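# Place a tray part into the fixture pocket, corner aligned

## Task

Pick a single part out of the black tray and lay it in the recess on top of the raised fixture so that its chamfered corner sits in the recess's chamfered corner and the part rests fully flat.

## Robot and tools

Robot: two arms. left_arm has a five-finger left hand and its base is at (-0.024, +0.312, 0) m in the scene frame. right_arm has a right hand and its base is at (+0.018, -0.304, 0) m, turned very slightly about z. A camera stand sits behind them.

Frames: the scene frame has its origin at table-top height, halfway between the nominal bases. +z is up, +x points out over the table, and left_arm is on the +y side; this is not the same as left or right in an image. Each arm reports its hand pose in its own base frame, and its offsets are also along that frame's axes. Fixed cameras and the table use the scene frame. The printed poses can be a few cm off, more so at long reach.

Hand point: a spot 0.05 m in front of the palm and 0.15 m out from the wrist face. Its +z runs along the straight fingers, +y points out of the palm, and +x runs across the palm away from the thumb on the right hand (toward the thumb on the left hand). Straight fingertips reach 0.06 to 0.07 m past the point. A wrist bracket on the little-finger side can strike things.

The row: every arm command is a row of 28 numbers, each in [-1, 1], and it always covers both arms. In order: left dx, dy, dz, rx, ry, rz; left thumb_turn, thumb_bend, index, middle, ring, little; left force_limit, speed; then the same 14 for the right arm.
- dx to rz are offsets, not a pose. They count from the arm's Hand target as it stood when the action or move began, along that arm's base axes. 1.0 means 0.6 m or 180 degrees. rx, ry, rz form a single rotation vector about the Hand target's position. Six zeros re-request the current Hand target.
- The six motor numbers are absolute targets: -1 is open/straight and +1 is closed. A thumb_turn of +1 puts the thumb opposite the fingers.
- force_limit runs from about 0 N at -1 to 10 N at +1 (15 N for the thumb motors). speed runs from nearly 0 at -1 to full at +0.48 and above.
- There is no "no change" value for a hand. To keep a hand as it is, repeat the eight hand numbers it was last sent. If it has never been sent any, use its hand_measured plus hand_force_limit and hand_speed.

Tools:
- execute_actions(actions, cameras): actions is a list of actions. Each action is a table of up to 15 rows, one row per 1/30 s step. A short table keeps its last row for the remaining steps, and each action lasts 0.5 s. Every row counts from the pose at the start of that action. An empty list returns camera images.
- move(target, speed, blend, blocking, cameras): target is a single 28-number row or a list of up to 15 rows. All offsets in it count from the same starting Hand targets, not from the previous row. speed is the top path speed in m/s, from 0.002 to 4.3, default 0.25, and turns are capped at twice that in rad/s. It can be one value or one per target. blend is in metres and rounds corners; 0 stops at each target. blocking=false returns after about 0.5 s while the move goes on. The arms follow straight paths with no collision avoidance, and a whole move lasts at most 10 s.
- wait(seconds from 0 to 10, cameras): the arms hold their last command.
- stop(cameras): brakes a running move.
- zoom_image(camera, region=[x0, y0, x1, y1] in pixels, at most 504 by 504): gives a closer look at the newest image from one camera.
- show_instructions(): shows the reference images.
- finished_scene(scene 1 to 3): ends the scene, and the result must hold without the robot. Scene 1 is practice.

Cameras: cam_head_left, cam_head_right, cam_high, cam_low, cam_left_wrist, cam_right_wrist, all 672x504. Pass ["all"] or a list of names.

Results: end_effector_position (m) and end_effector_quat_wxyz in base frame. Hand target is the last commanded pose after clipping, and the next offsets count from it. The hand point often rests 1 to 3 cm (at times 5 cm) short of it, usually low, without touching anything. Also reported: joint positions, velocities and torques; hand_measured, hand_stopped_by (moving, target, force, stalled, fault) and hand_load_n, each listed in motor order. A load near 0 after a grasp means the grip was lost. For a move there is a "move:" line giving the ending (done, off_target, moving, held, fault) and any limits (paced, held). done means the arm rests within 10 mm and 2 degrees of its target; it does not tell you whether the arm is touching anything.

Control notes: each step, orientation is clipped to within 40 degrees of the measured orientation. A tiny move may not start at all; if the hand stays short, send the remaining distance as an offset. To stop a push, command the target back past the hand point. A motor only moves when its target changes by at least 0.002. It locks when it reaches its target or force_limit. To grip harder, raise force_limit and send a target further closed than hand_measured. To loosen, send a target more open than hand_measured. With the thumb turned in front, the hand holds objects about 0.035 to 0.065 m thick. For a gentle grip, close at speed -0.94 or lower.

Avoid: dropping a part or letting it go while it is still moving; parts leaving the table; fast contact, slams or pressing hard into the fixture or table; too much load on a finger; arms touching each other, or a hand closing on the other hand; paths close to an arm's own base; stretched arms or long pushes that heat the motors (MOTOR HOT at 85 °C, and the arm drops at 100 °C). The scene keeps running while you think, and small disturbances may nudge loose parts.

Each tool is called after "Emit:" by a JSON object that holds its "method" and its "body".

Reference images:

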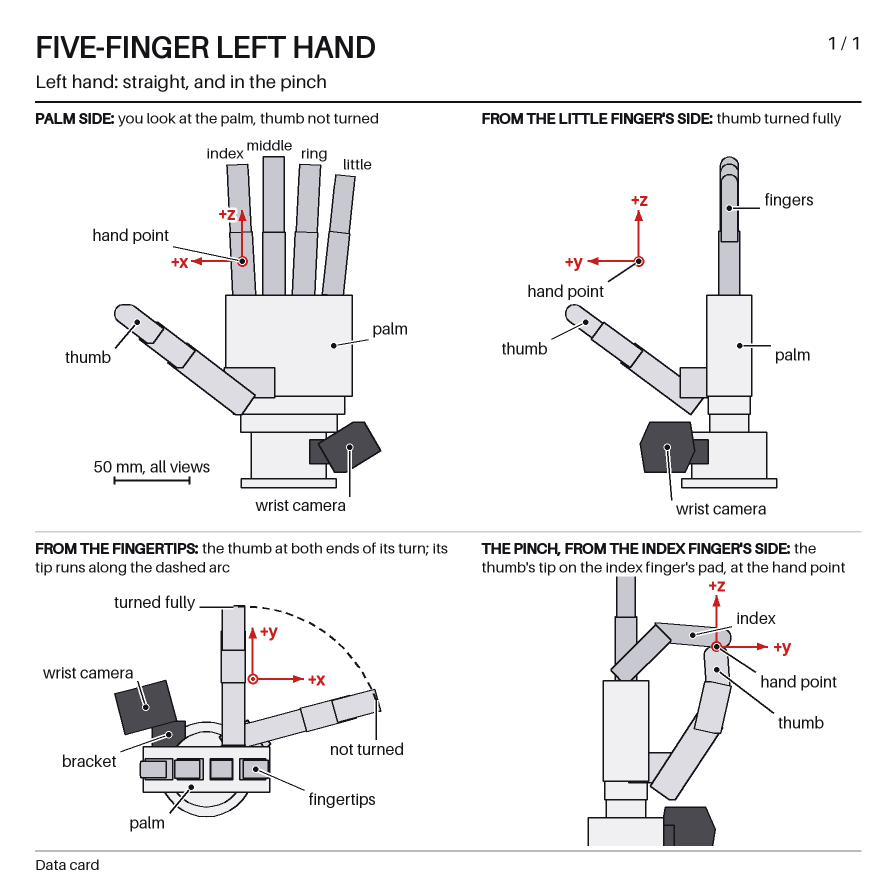

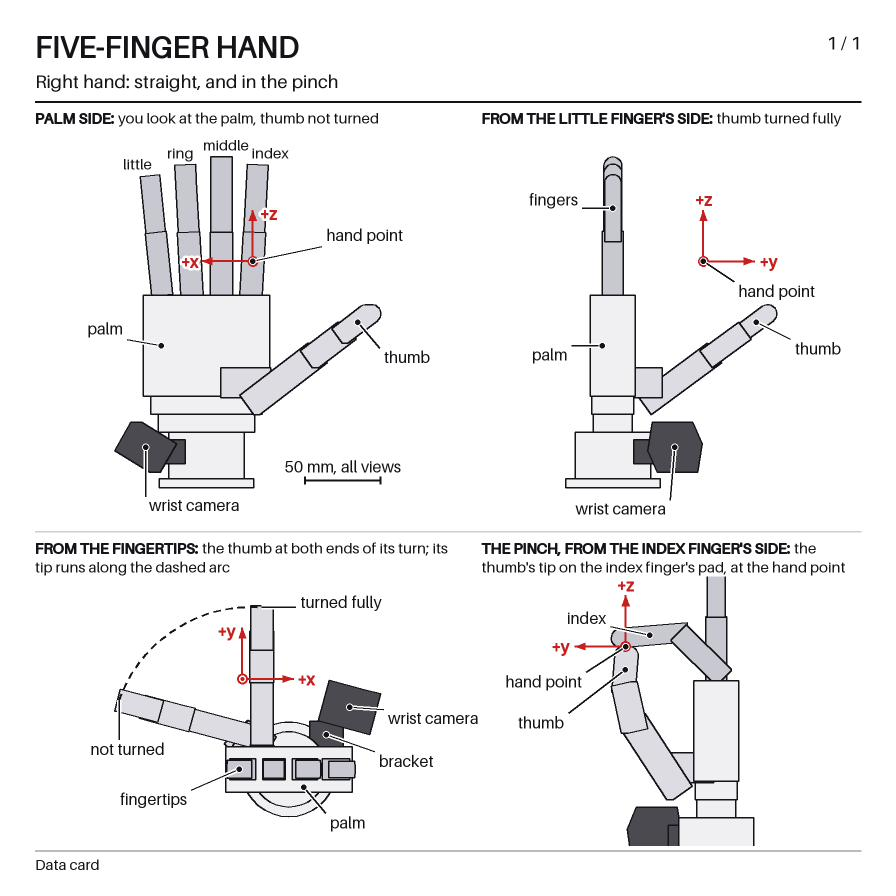

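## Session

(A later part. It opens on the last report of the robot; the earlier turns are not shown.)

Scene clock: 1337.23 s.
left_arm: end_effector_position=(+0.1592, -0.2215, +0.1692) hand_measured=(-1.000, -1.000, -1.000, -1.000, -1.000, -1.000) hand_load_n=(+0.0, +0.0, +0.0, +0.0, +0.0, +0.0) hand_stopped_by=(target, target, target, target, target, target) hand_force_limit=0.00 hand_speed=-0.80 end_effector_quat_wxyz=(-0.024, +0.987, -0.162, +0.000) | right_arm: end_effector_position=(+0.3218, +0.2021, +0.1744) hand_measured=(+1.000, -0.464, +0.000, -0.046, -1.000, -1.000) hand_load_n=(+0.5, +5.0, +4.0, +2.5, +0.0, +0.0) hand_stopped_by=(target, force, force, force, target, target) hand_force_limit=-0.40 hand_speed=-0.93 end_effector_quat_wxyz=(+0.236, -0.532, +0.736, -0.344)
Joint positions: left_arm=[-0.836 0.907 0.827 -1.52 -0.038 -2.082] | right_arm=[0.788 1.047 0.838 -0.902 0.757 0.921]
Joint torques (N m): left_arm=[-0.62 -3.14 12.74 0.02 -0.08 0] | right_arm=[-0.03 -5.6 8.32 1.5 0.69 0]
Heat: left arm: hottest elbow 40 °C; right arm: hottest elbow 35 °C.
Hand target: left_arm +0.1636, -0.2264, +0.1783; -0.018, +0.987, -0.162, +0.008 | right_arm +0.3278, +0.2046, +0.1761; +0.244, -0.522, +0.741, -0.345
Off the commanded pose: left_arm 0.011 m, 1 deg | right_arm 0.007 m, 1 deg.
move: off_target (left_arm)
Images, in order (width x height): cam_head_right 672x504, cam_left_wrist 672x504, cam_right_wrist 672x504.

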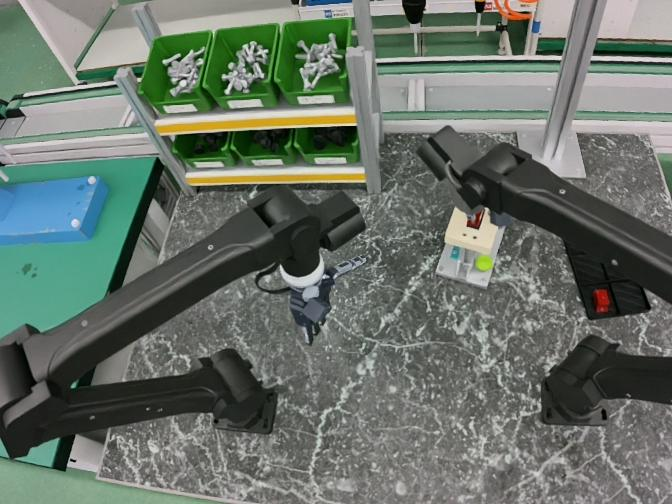

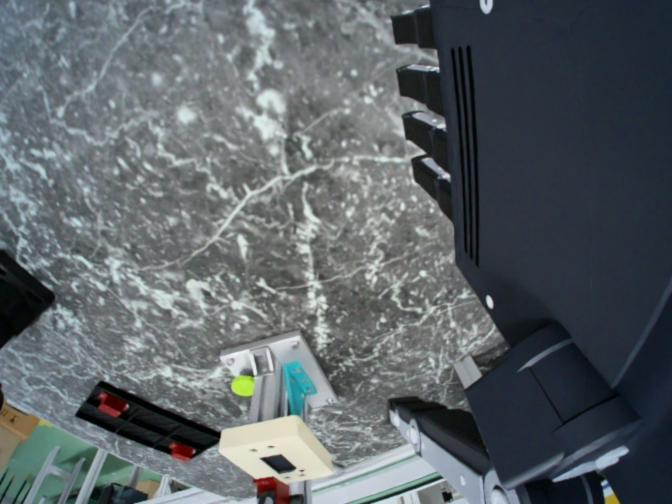

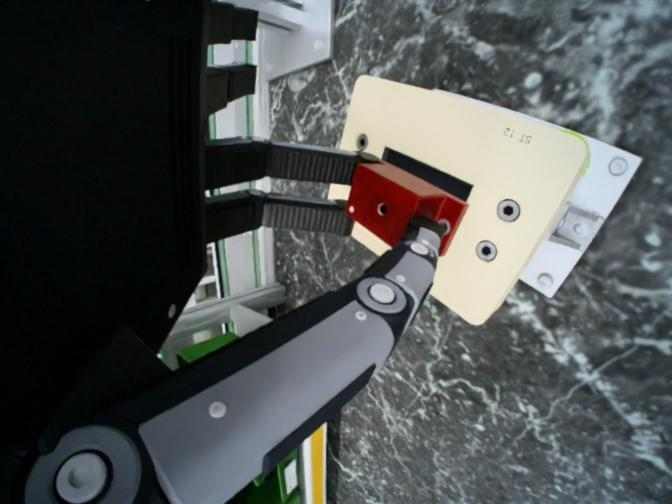

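Emit:
{"method": "move", "body": {"target": [0,0,0,0,0,0,-1,-1,-1,-1,-1,-1,0,-0.8, 0.0162,-0.004,-0.0152,0,0,0,1,-0.4,0.4,0.4,-1,-1,-0.4,-0.93], "speed": 0.06, "cameras": ["cam_right_wrist","cam_left_wrist","cam_head_right"]}}

Emit:
{"method": "zoom_image", "body": {"camera": "cam_right_wrist", "region": [335, 125, 535, 275]}}

Emit:
{"method": "zoom_image", "body": {"camera": "cam_left_wrist", "region": [240, 440, 320, 504]}}

Emit:
{"method": "zoom_image", "body": {"camera": "cam_head_right", "region": [458, 205, 492, 239]}}

Scene clock: 1494.40 s.
left_arm: end_effector_position=(+0.1592, -0.2215, +0.1692) hand_measured=(-1.000, -1.000, -1.000, -1.000, -1.000, -1.000) hand_load_n=(+0.0, +0.0, +0.0, +0.0, +0.0, +0.0) hand_stopped_by=(target, target, target, target, target, target) hand_force_limit=0.00 hand_speed=-0.80 end_effector_quat_wxyz=(-0.024, +0.987, -0.162, +0.000) | right_arm: end_effector_position=(+0.3313, +0.2040, +0.1672) hand_measured=(+1.000, -0.464, +0.000, -0.046, -1.000, -1.000) hand_load_n=(+0.5, +5.0, +4.0, +2.5, +0.0, +0.0) hand_stopped_by=(target, force, force, force, target, target) hand_force_limit=-0.40 hand_speed=-0.93 end_effector_quat_wxyz=(+0.243, -0.527, +0.739, -0.343)
Joint positions: left_arm=[-0.836 0.907 0.827 -1.52 -0.038 -2.082] | right_arm=[0.77 1.066 0.827 -0.846 0.749 0.909]
Joint torques (N m): left_arm=[-0.62 -3.14 12.72 0.02 -0.08 0] | right_arm=[-0.5 -5.77 8.09 1.59 0.47 -0.19]
Heat: left arm: hottest elbow 41 °C; right arm: hottest elbow 35 °C.
Hand target: left_arm +0.1636, -0.2264, +0.1783; -0.018, +0.987, -0.162, +0.008 | right_arm +0.3375, +0.2022, +0.1669; +0.244, -0.523, +0.741, -0.345
Off the commanded pose: left_arm 0.011 m, 1 deg | right_arm 0.007 m, 1 deg.
move: off_target (left_arm)
Images, in order (width x height): cam_head_right 672x504, cam_left_wrist 672x504, cam_right_wrist 672x504.

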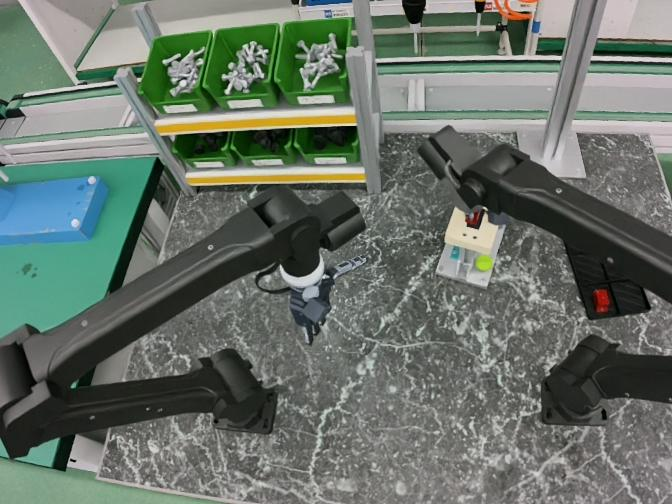

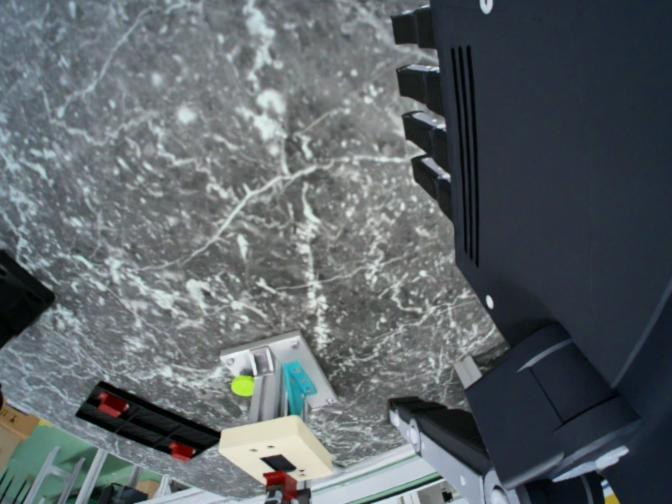

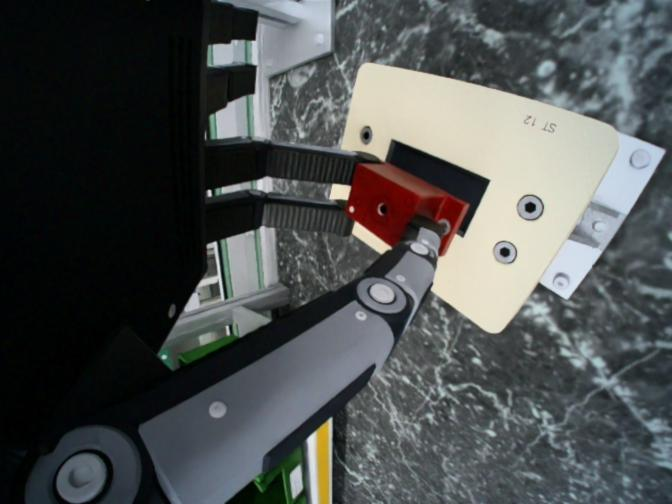

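Scaled by 2.520 from the camera's 672x504 image, which has a finer 960x720 frame.

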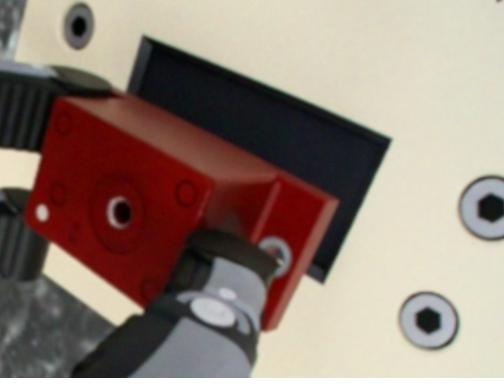

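Scaled by 6.300 from the camera's 672x504 image, which has a finer 960x720 frame.

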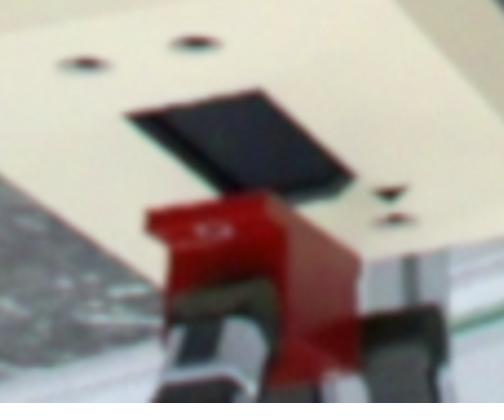

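Scaled by 14.824 from the camera's 672x504 image, which has a finer 960x720 frame.

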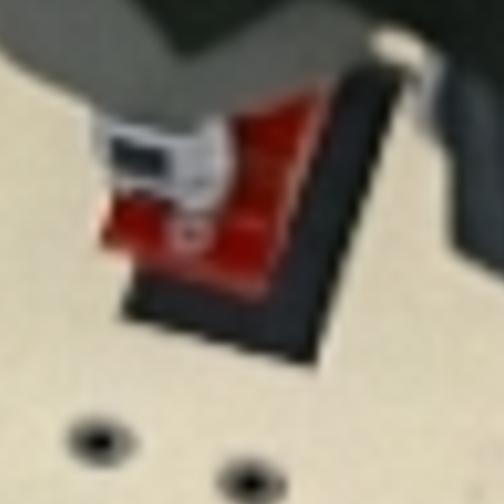

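Emit:
{"method": "move", "body": {"target": [0,0,0,0,0,0,-1,-1,-1,-1,-1,-1,0,-0.8, -0.0028,-0.0137,-0.0123,0,0,0,1,-0.4,0.4,0.4,-1,-1,-0.4,-0.93], "speed": 0.06, "cameras": ["cam_right_wrist","cam_left_wrist","cam_head_right"]}}

Emit:
{"method": "zoom_image", "body": {"camera": "cam_right_wrist", "region": [335, 125, 535, 275]}}

Emit:
{"method": "zoom_image", "body": {"camera": "cam_left_wrist", "region": [240, 440, 320, 504]}}

Emit:
{"method": "zoom_image", "body": {"camera": "cam_head_right", "region": [458, 205, 492, 239]}}

Scene clock: 1566.77 s.
left_arm: end_effector_position=(+0.1592, -0.2215, +0.1692) hand_measured=(-1.000, -1.000, -1.000, -1.000, -1.000, -1.000) hand_load_n=(+0.0, +0.0, +0.0, -0.5, +0.0, +0.0) hand_stopped_by=(target, target, target, target, target, target) hand_force_limit=0.00 hand_speed=-0.80 end_effector_quat_wxyz=(-0.024, +0.987, -0.162, +0.000) | right_arm: end_effector_position=(+0.3302, +0.1965, +0.1542) hand_measured=(+1.000, -0.464, +0.000, -0.046, -1.000, -1.000) hand_load_n=(+0.5, +5.5, +4.0, +2.5, +0.0, +0.0) hand_stopped_by=(target, force, force, force, target, target) hand_force_limit=-0.40 hand_speed=-0.93 end_effector_quat_wxyz=(+0.235, -0.530, +0.739, -0.344)
Joint positions: left_arm=[-0.836 0.907 0.827 -1.52 -0.038 -2.082] | right_arm=[0.754 1.066 0.795 -0.818 0.742 0.889]
Joint torques (N m): left_arm=[-0.62 -3.19 12.72 0.03 -0.08 -0.01] | right_arm=[-0.62 -6.89 7.97 1.59 0.48 -0.21]
Heat: left arm: hottest elbow 41 °C; right arm: hottest elbow 36 °C.
Hand target: left_arm +0.1636, -0.2264, +0.1783; -0.018, +0.987, -0.162, +0.008 | right_arm +0.3359, +0.1940, +0.1596; +0.244, -0.522, +0.741, -0.345
Off the commanded pose: left_arm 0.011 m, 1 deg | right_arm 0.008 m, 1 deg.
move: off_target (left_arm)
Images, in order (width x height): cam_head_right 672x504, cam_left_wrist 672x504, cam_right_wrist 672x504.

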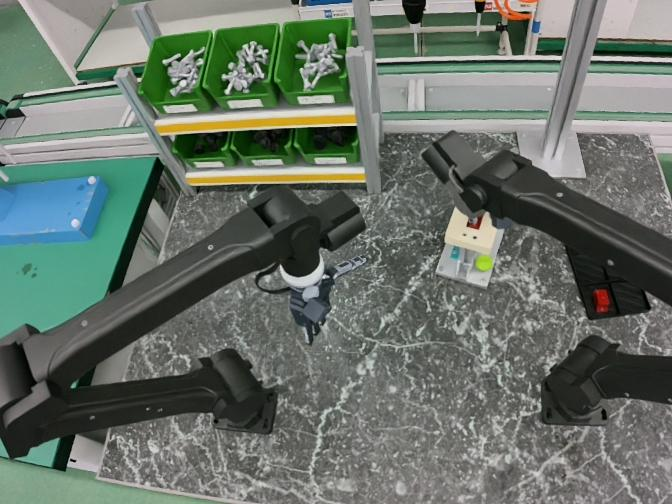

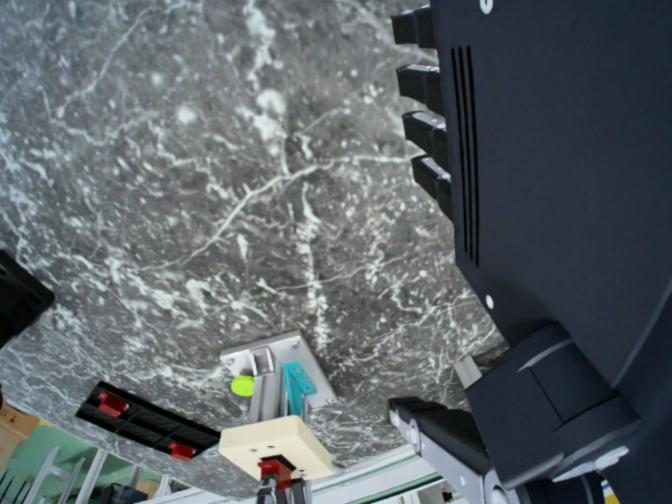

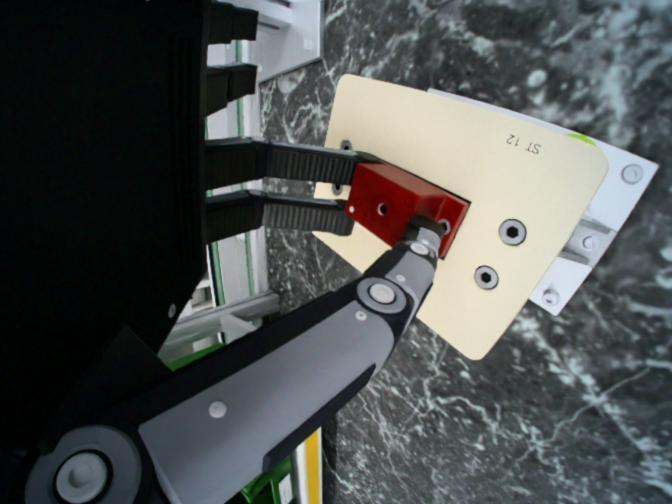

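Scaled by 2.520 from the camera's 672x504 image, which has a finer 960x720 frame.

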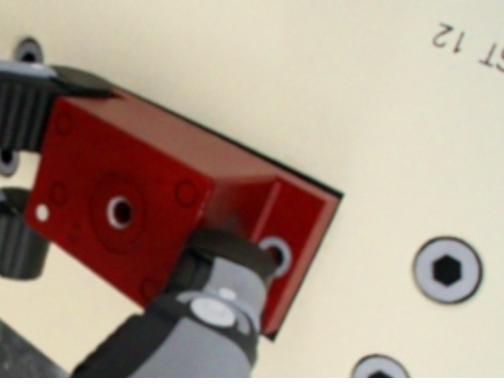

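Scaled by 6.300 from the camera's 672x504 image, which has a finer 960x720 frame.

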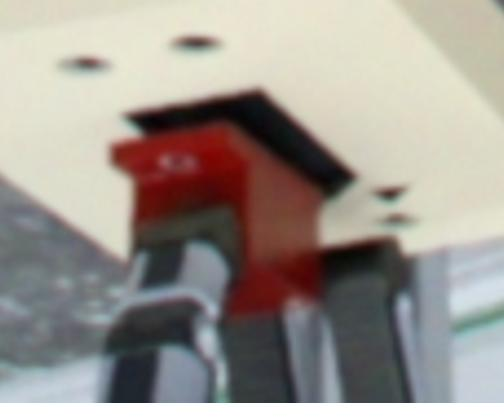

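Scaled by 14.824 from the camera's 672x504 image, which has a finer 960x720 frame.

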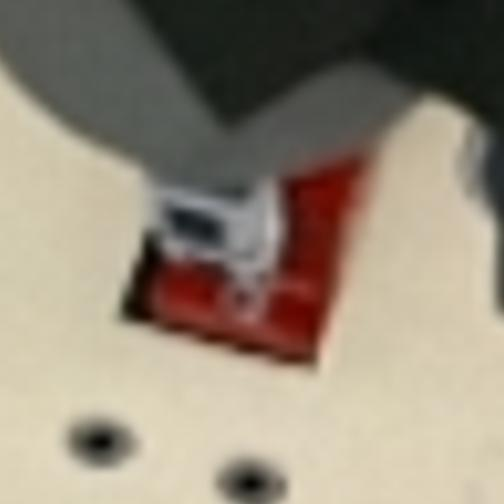

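Emit:
{"method": "move", "body": {"target": [0,0,0,0,0,0,-1,-1,-1,-1,-1,-1,0,-0.8, 0.003,0.004,-0.0052,0.003,-0.0064,0,1,-0.4,0.4,0.4,-1,-1,-0.4,-0.93], "speed": 0.05, "cameras": ["cam_right_wrist","cam_left_wrist","cam_head_right"]}}

Emit:
{"method": "zoom_image", "body": {"camera": "cam_right_wrist", "region": [335, 125, 535, 275]}}

Emit:
{"method": "zoom_image", "body": {"camera": "cam_left_wrist", "region": [240, 440, 320, 504]}}

Emit:
{"method": "zoom_image", "body": {"camera": "cam_head_right", "region": [458, 205, 492, 239]}}

Scene clock: 1607.40 s.
left_arm: end_effector_position=(+0.1592, -0.2215, +0.1692) hand_measured=(-1.000, -1.000, -1.000, -1.000, -1.000, -1.000) hand_load_n=(+0.0, +0.0, +0.0, +0.0, +0.0, +0.0) hand_stopped_by=(target, target, target, target, target, target) hand_force_limit=0.00 hand_speed=-0.80 end_effector_quat_wxyz=(-0.024, +0.987, -0.162, +0.000) | right_arm: end_effector_position=(+0.3324, +0.1978, +0.1503) hand_measured=(+1.000, -0.464, +0.000, -0.046, -1.000, -1.000) hand_load_n=(+0.5, +5.5, +4.0, +2.5, +0.0, +0.0) hand_stopped_by=(target, force, force, force, target, target) hand_force_limit=-0.40 hand_speed=-0.93 end_effector_quat_wxyz=(+0.244, -0.526, +0.739, -0.344)
Joint positions: left_arm=[-0.836 0.907 0.827 -1.52 -0.038 -2.082] | right_arm=[0.754 1.066 0.778 -0.782 0.745 0.889]
Joint torques (N m): left_arm=[-0.62 -3.19 12.72 0.02 -0.08 0] | right_arm=[-0.38 -7.06 7.9 1.62 0.67 -0.19]
Heat: left arm: hottest elbow 41 °C; right arm: hottest elbow 35 °C.
Hand target: left_arm +0.1636, -0.2264, +0.1783; -0.018, +0.987, -0.162, +0.008 | right_arm +0.3376, +0.1964, +0.1564; +0.254, -0.518, +0.740, -0.346
Off the commanded pose: left_arm 0.011 m, 1 deg | right_arm 0.008 m, 2 deg.
move: off_target (left_arm)
Images, in order (width x height): cam_head_right 672x504, cam_left_wrist 672x504, cam_right_wrist 672x504.

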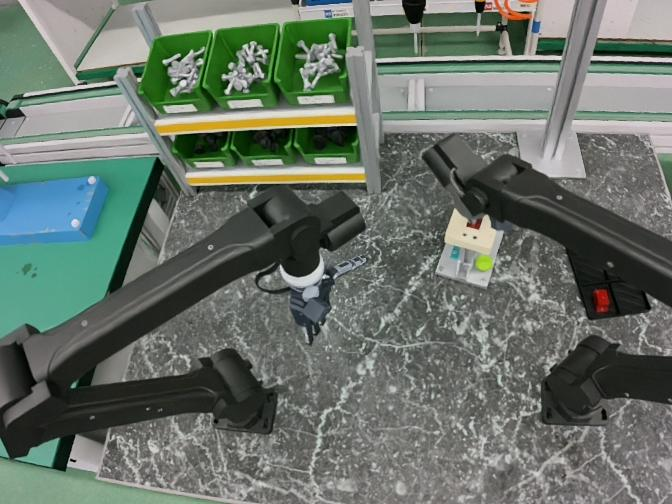

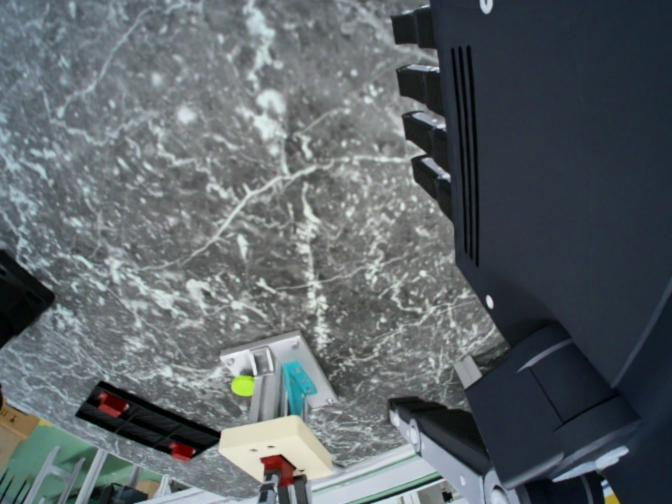

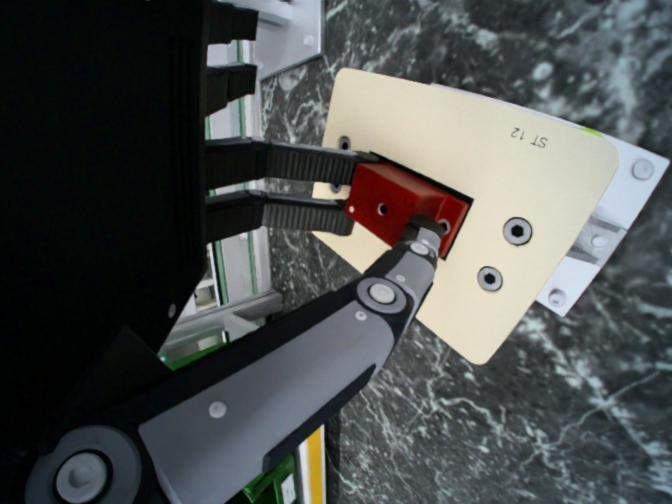

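Scaled by 2.520 from the camera's 672x504 image, which has a finer 960x720 frame.

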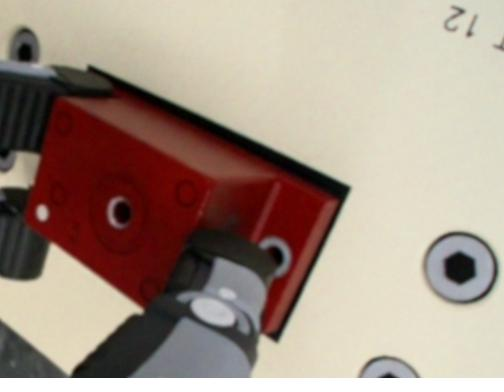

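Scaled by 6.300 from the camera's 672x504 image, which has a finer 960x720 frame.

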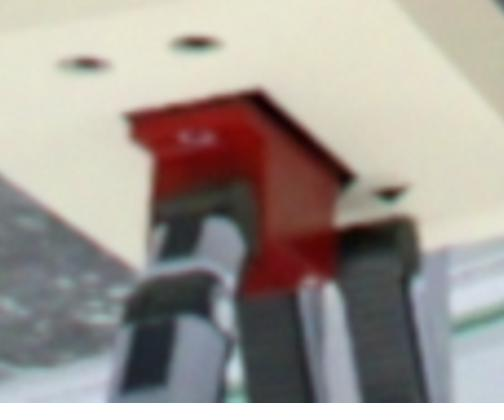

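Scaled by 14.824 from the camera's 672x504 image, which has a finer 960x720 frame.

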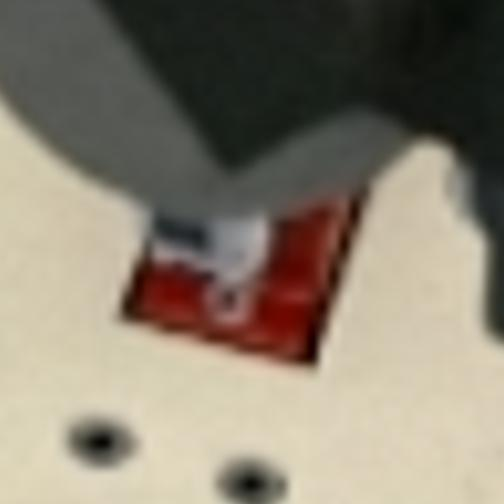

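Emit:
{"method": "move", "body": {"target": [0,0,0,0,0,0,-1,-1,-1,-1,-1,-1,0,-0.8, -0.001,0.0,-0.0085,0,0,0,1,-0.4,0.4,0.4,-1,-1,-0.4,-0.93], "speed": 0.04, "cameras": ["cam_right_wrist","cam_left_wrist","cam_head_right"]}}

Emit:
{"method": "zoom_image", "body": {"camera": "cam_right_wrist", "region": [335, 125, 535, 275]}}

Emit:
{"method": "zoom_image", "body": {"camera": "cam_left_wrist", "region": [240, 440, 320, 504]}}

Emit:
{"method": "zoom_image", "body": {"camera": "cam_head_right", "region": [458, 205, 492, 239]}}

Scene clock: 1635.03 s.
left_arm: end_effector_position=(+0.1592, -0.2215, +0.1692) hand_measured=(-1.000, -1.000, -1.000, -1.000, -1.000, -1.000) hand_load_n=(+0.0, +0.0, +0.0, +0.0, +0.0, +0.0) hand_stopped_by=(target, target, target, target, target, target) hand_force_limit=0.00 hand_speed=-0.80 end_effector_quat_wxyz=(-0.024, +0.987, -0.162, +0.000) | right_arm: end_effector_position=(+0.3332, +0.1979, +0.1484) hand_measured=(+1.000, -0.464, +0.000, -0.046, -1.000, -1.000) hand_load_n=(+0.5, +5.5, +4.0, +2.5, +0.0, -0.5) hand_stopped_by=(target, force, force, force, target, target) hand_force_limit=-0.40 hand_speed=-0.93 end_effector_quat_wxyz=(+0.247, -0.524, +0.739, -0.345)
Joint positions: left_arm=[-0.836 0.907 0.827 -1.52 -0.038 -2.082] | right_arm=[0.754 1.066 0.77 -0.767 0.748 0.889]
Joint torques (N m): left_arm=[-0.62 -3.08 12.72 0.02 -0.08 0] | right_arm=[-0.21 -7 7.68 1.59 0.59 -0.16]
Heat: left arm: hottest elbow 41 °C; right arm: hottest elbow 35 °C.
Hand target: left_arm +0.1636, -0.2264, +0.1783; -0.018, +0.987, -0.162, +0.008 | right_arm +0.3370, +0.1964, +0.1513; +0.254, -0.518, +0.740, -0.346
Off the commanded pose: left_arm 0.011 m, 1 deg | right_arm 0.005 m, 1 deg.
move: off_target (left_arm)
Images, in order (width x height): cam_head_right 672x504, cam_left_wrist 672x504, cam_right_wrist 672x504.

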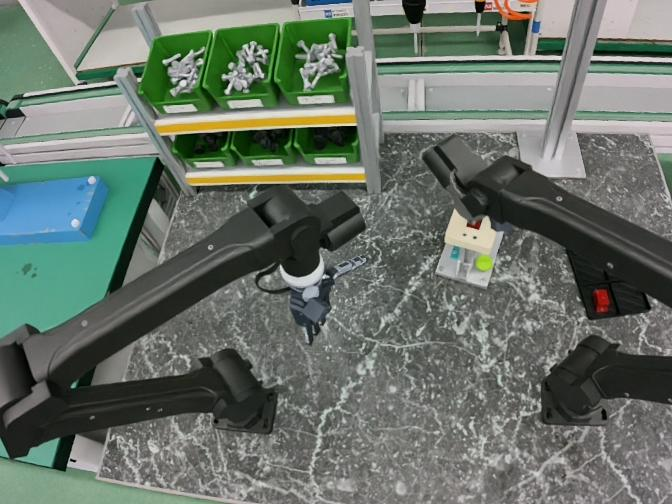

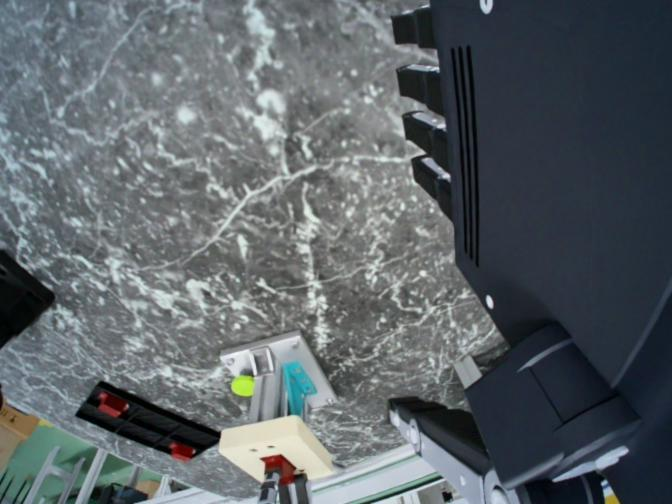

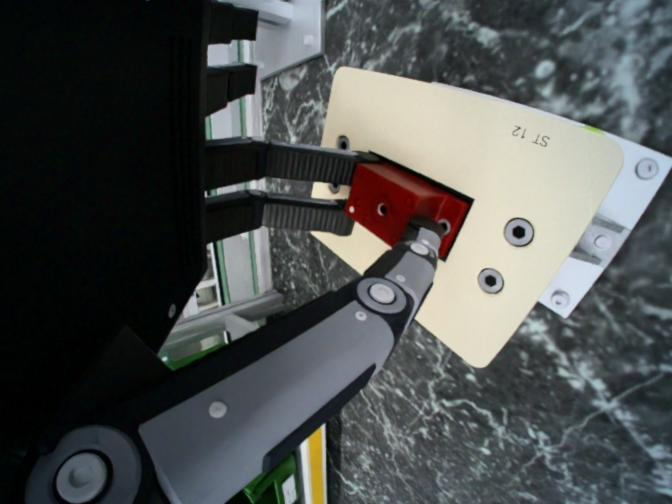

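Scaled by 2.520 from the camera's 672x504 image, which has a finer 960x720 frame.

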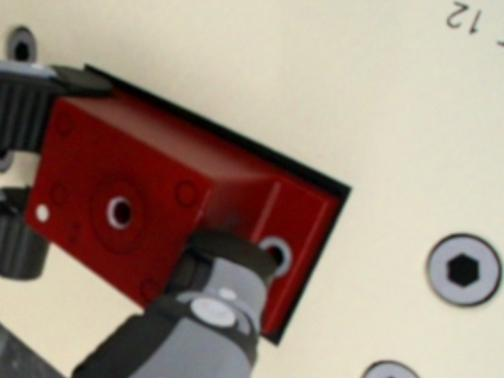

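Scaled by 6.300 from the camera's 672x504 image, which has a finer 960x720 frame.

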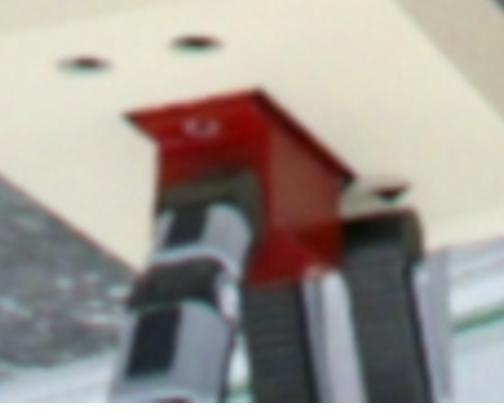

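Scaled by 14.824 from the camera's 672x504 image, which has a finer 960x720 frame.

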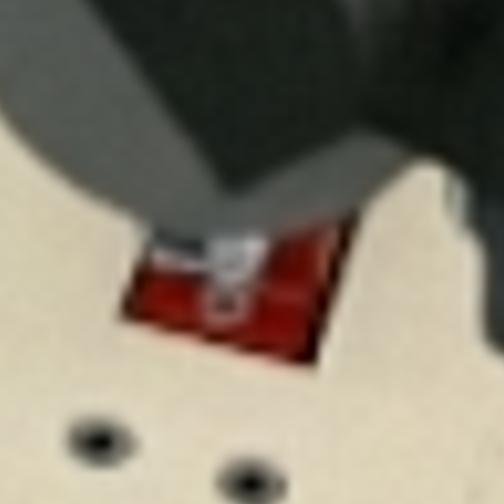

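Emit:
{"method": "move", "body": {"target": [0,0,0,0,0,0,-1,-1,-1,-1,-1,-1,0,-0.8, 0,0.0,-0.01,0,0,0,1,-0.4,0.4,0.4,-1,-1,-0.4,-0.93], "speed": 0.04, "cameras": ["cam_right_wrist","cam_left_wrist","cam_head_right"]}}

Emit:
{"method": "zoom_image", "body": {"camera": "cam_right_wrist", "region": [335, 125, 535, 275]}}

Emit:
{"method": "zoom_image", "body": {"camera": "cam_left_wrist", "region": [240, 440, 320, 504]}}

Emit:
{"method": "zoom_image", "body": {"camera": "cam_head_right", "region": [458, 205, 492, 239]}}

Scene clock: 1646.37 s.
left_arm: end_effector_position=(+0.1592, -0.2215, +0.1692) hand_measured=(-1.000, -1.000, -1.000, -1.000, -1.000, -1.000) hand_load_n=(+0.0, +0.0, +0.0, +0.0, +0.0, +0.0) hand_stopped_by=(target, target, target, target, target, target) hand_force_limit=0.00 hand_speed=-0.80 end_effector_quat_wxyz=(-0.024, +0.987, -0.162, +0.000) | right_arm: end_effector_position=(+0.3346, +0.1982, +0.1477) hand_measured=(+1.000, -0.464, +0.000, -0.046, -1.000, -1.000) hand_load_n=(+0.5, +6.5, +3.5, +1.5, +0.0, -0.5) hand_stopped_by=(target, force, force, force, target, target) hand_force_limit=-0.40 hand_speed=-0.93 end_effector_quat_wxyz=(+0.250, -0.522, +0.738, -0.346)
Joint positions: left_arm=[-0.836 0.907 0.827 -1.52 -0.038 -2.082] | right_arm=[0.754 1.066 0.765 -0.753 0.752 0.885]
Joint torques (N m): left_arm=[-0.62 -3.14 12.72 0.02 -0.08 0] | right_arm=[-0.03 -6.59 7.12 1.76 0.45 -0.11]
Heat: left arm: hottest elbow 41 °C; right arm: hottest elbow 36 °C.
Hand target: left_arm +0.1636, -0.2264, +0.1783; -0.018, +0.987, -0.162, +0.008 | right_arm +0.3370, +0.1963, +0.1452; +0.254, -0.518, +0.740, -0.347
Off the commanded pose: left_arm 0.011 m, 1 deg | right_arm 0.004 m, 1 deg.
move: off_target (left_arm)
Images, in order (width x height): cam_head_right 672x504, cam_left_wrist 672x504, cam_right_wrist 672x504.

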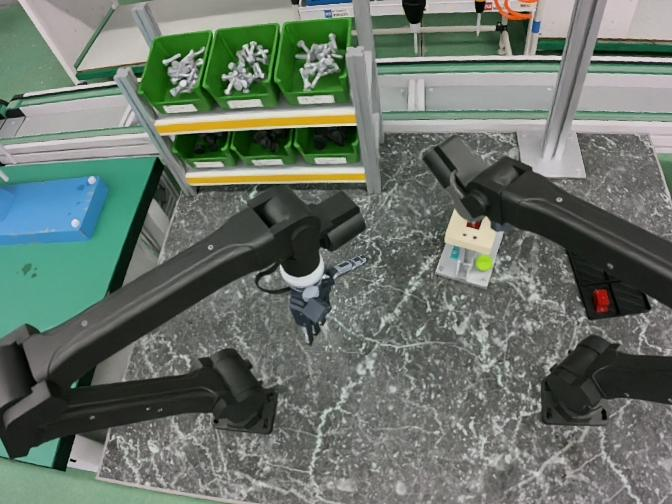

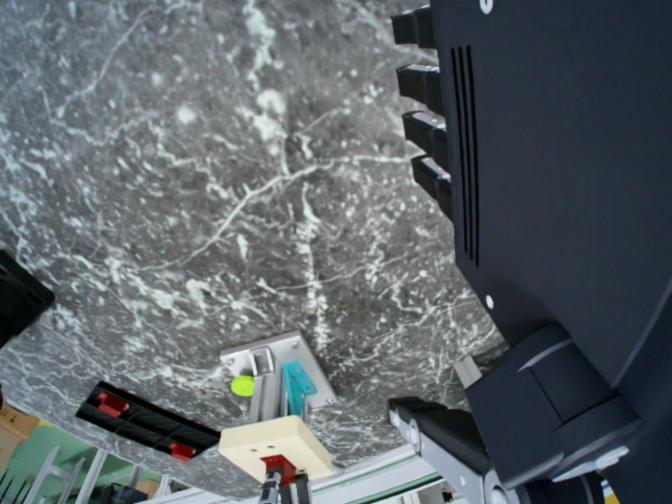

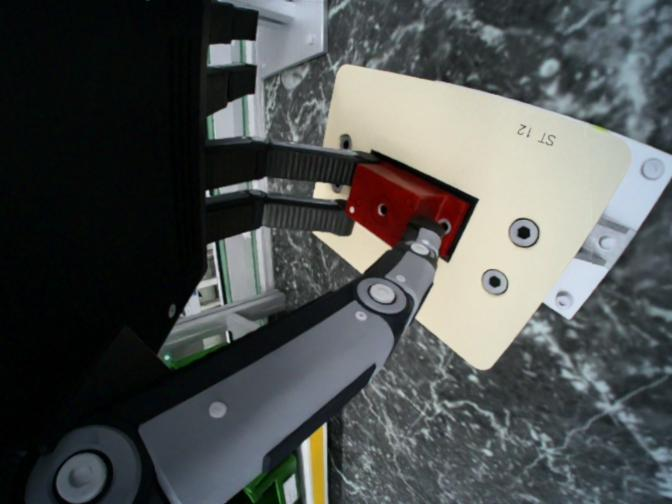

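Scaled by 2.520 from the camera's 672x504 image, which has a finer 960x720 frame.

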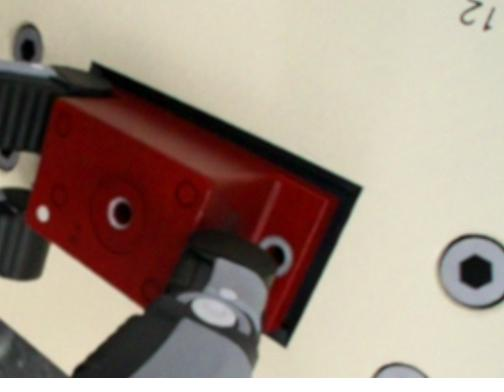

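Scaled by 6.300 from the camera's 672x504 image, which has a finer 960x720 frame.

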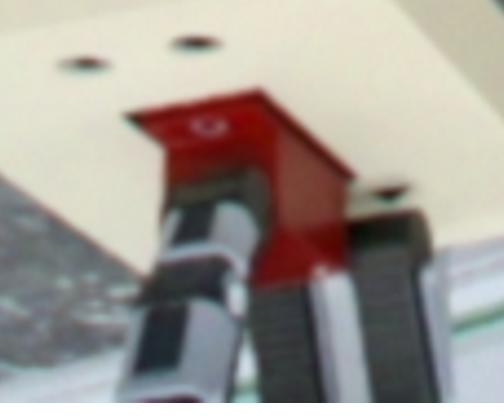

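Scaled by 14.824 from the camera's 672x504 image, which has a finer 960x720 frame.

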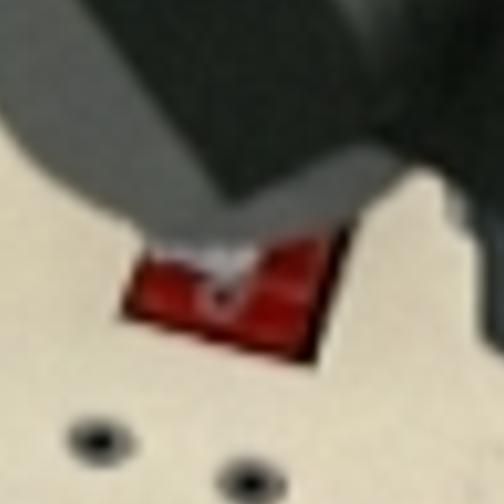

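Emit:
{"method": "move", "body": {"target": [0,0,0,0,0,0,-1,-1,-1,-1,-1,-1,0,-0.8, -0.006,0.0,0.001,0,0,0,1,-0.4,0.4,0.4,-1,-1,-0.4,-0.93], "speed": 0.04, "cameras": ["cam_right_wrist","cam_left_wrist","cam_head_right"]}}

Emit:
{"method": "zoom_image", "body": {"camera": "cam_right_wrist", "region": [335, 125, 535, 275]}}

Emit:
{"method": "zoom_image", "body": {"camera": "cam_left_wrist", "region": [240, 440, 320, 504]}}

Emit:
{"method": "zoom_image", "body": {"camera": "cam_head_right", "region": [458, 205, 492, 239]}}

Scene clock: 1663.50 s.
left_arm: end_effector_position=(+0.1592, -0.2215, +0.1692) hand_measured=(-1.000, -1.000, -1.000, -1.000, -1.000, -1.000) hand_load_n=(+0.0, +0.0, +0.0, +0.0, +0.0, +0.0) hand_stopped_by=(target, target, target, target, target, target) hand_force_limit=0.00 hand_speed=-0.80 end_effector_quat_wxyz=(-0.024, +0.987, -0.162, +0.000) | right_arm: end_effector_position=(+0.3345, +0.1979, +0.1478) hand_measured=(+1.000, -0.464, +0.000, -0.046, -1.000, -1.000) hand_load_n=(+0.5, +6.0, +3.5, +2.0, -0.5, +0.0) hand_stopped_by=(target, force, force, force, target, target) hand_force_limit=-0.40 hand_speed=-0.93 end_effector_quat_wxyz=(+0.250, -0.522, +0.738, -0.347)
Joint positions: left_arm=[-0.836 0.907 0.827 -1.52 -0.038 -2.082] | right_arm=[0.754 1.064 0.764 -0.753 0.752 0.885]
Joint torques (N m): left_arm=[-0.62 -3.19 12.71 0.03 -0.08 0] | right_arm=[0.26 -6.95 6.93 1.29 0.58 -0.01]
Heat: left arm: hottest elbow 41 °C; right arm: hottest elbow 35 °C.
Hand target: left_arm +0.1636, -0.2264, +0.1783; -0.018, +0.987, -0.162, +0.008 | right_arm +0.3334, +0.1964, +0.1458; +0.254, -0.518, +0.740, -0.346
Off the commanded pose: left_arm 0.011 m, 1 deg | right_arm 0.003 m, 1 deg.
move: off_target (left_arm)
Images, in order (width x height): cam_head_right 672x504, cam_left_wrist 672x504, cam_right_wrist 672x504.

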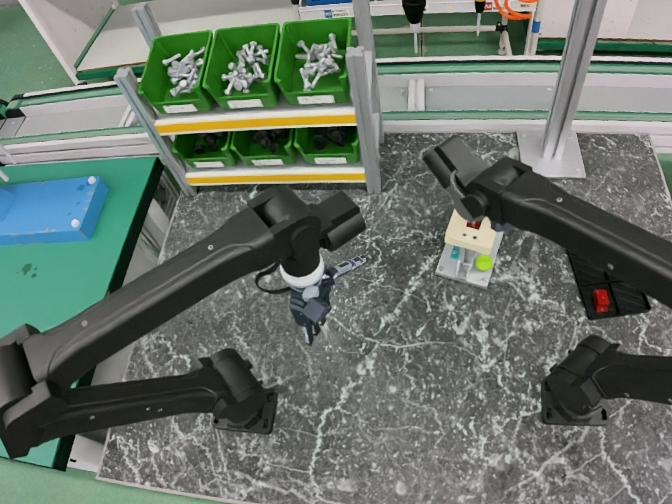

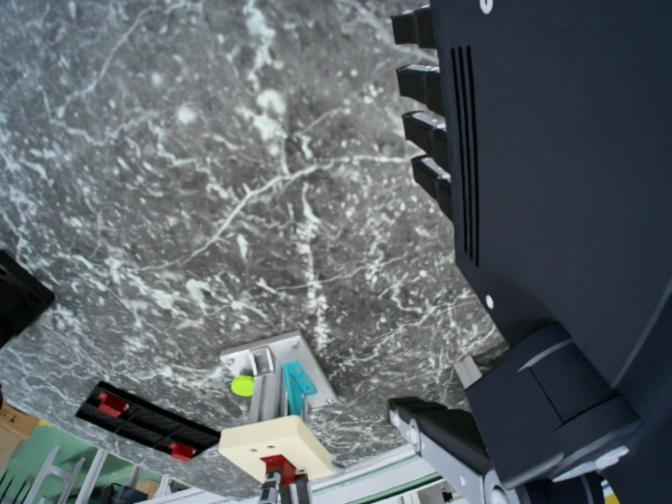

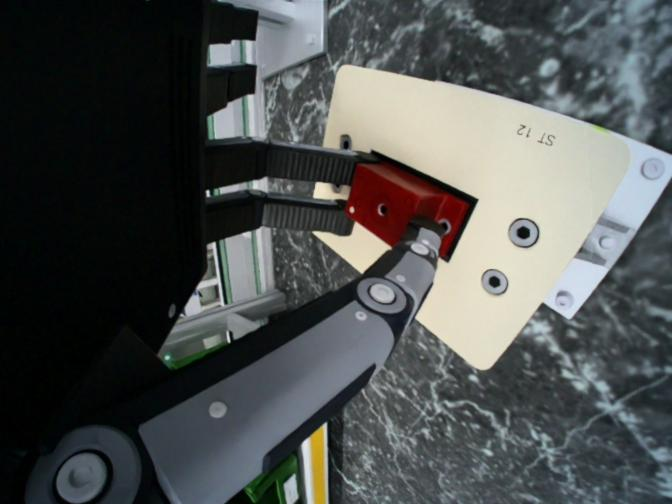

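Scaled by 2.520 from the camera's 672x504 image, which has a finer 960x720 frame.

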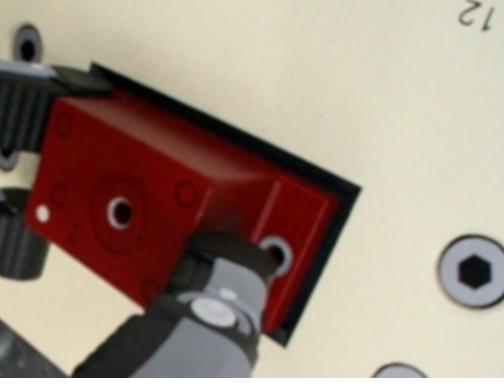

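Scaled by 6.300 from the camera's 672x504 image, which has a finer 960x720 frame.

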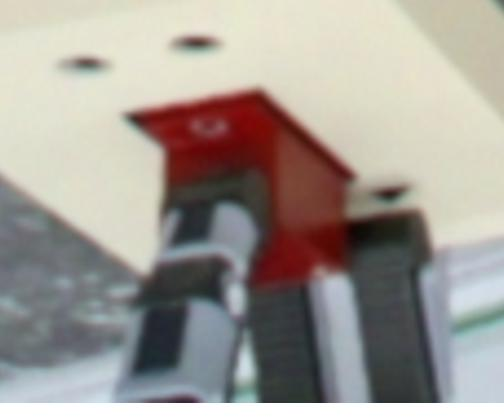

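Scaled by 14.824 from the camera's 672x504 image, which has a finer 960x720 frame.

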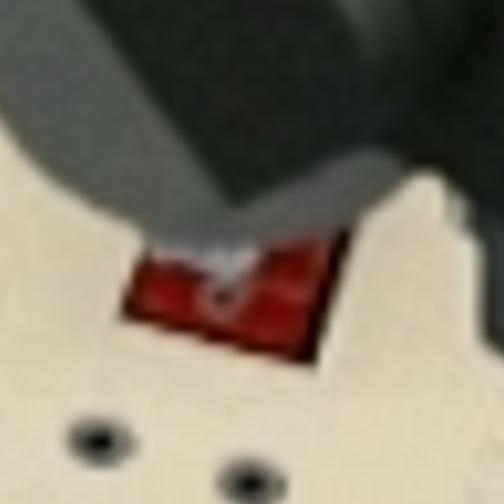

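Emit:
{"method": "zoom_image", "body": {"camera": "cam_left_wrist", "region": [254, 448, 302, 484]}}

Emit:
{"method": "zoom_image", "body": {"camera": "cam_right_wrist", "region": [410, 160, 500, 270]}}

Scaled by 10.500 from the camera's 672x504 image, which has a finer 960x720 frame.

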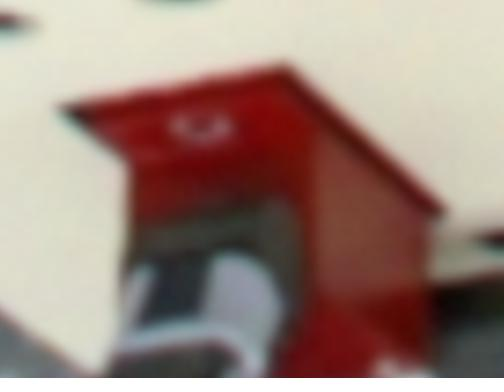

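Scaled by 4.582 from the camera's 672x504 image, which has a finer 960x720 frame.

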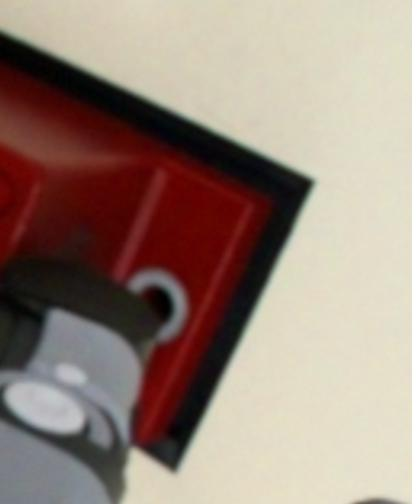

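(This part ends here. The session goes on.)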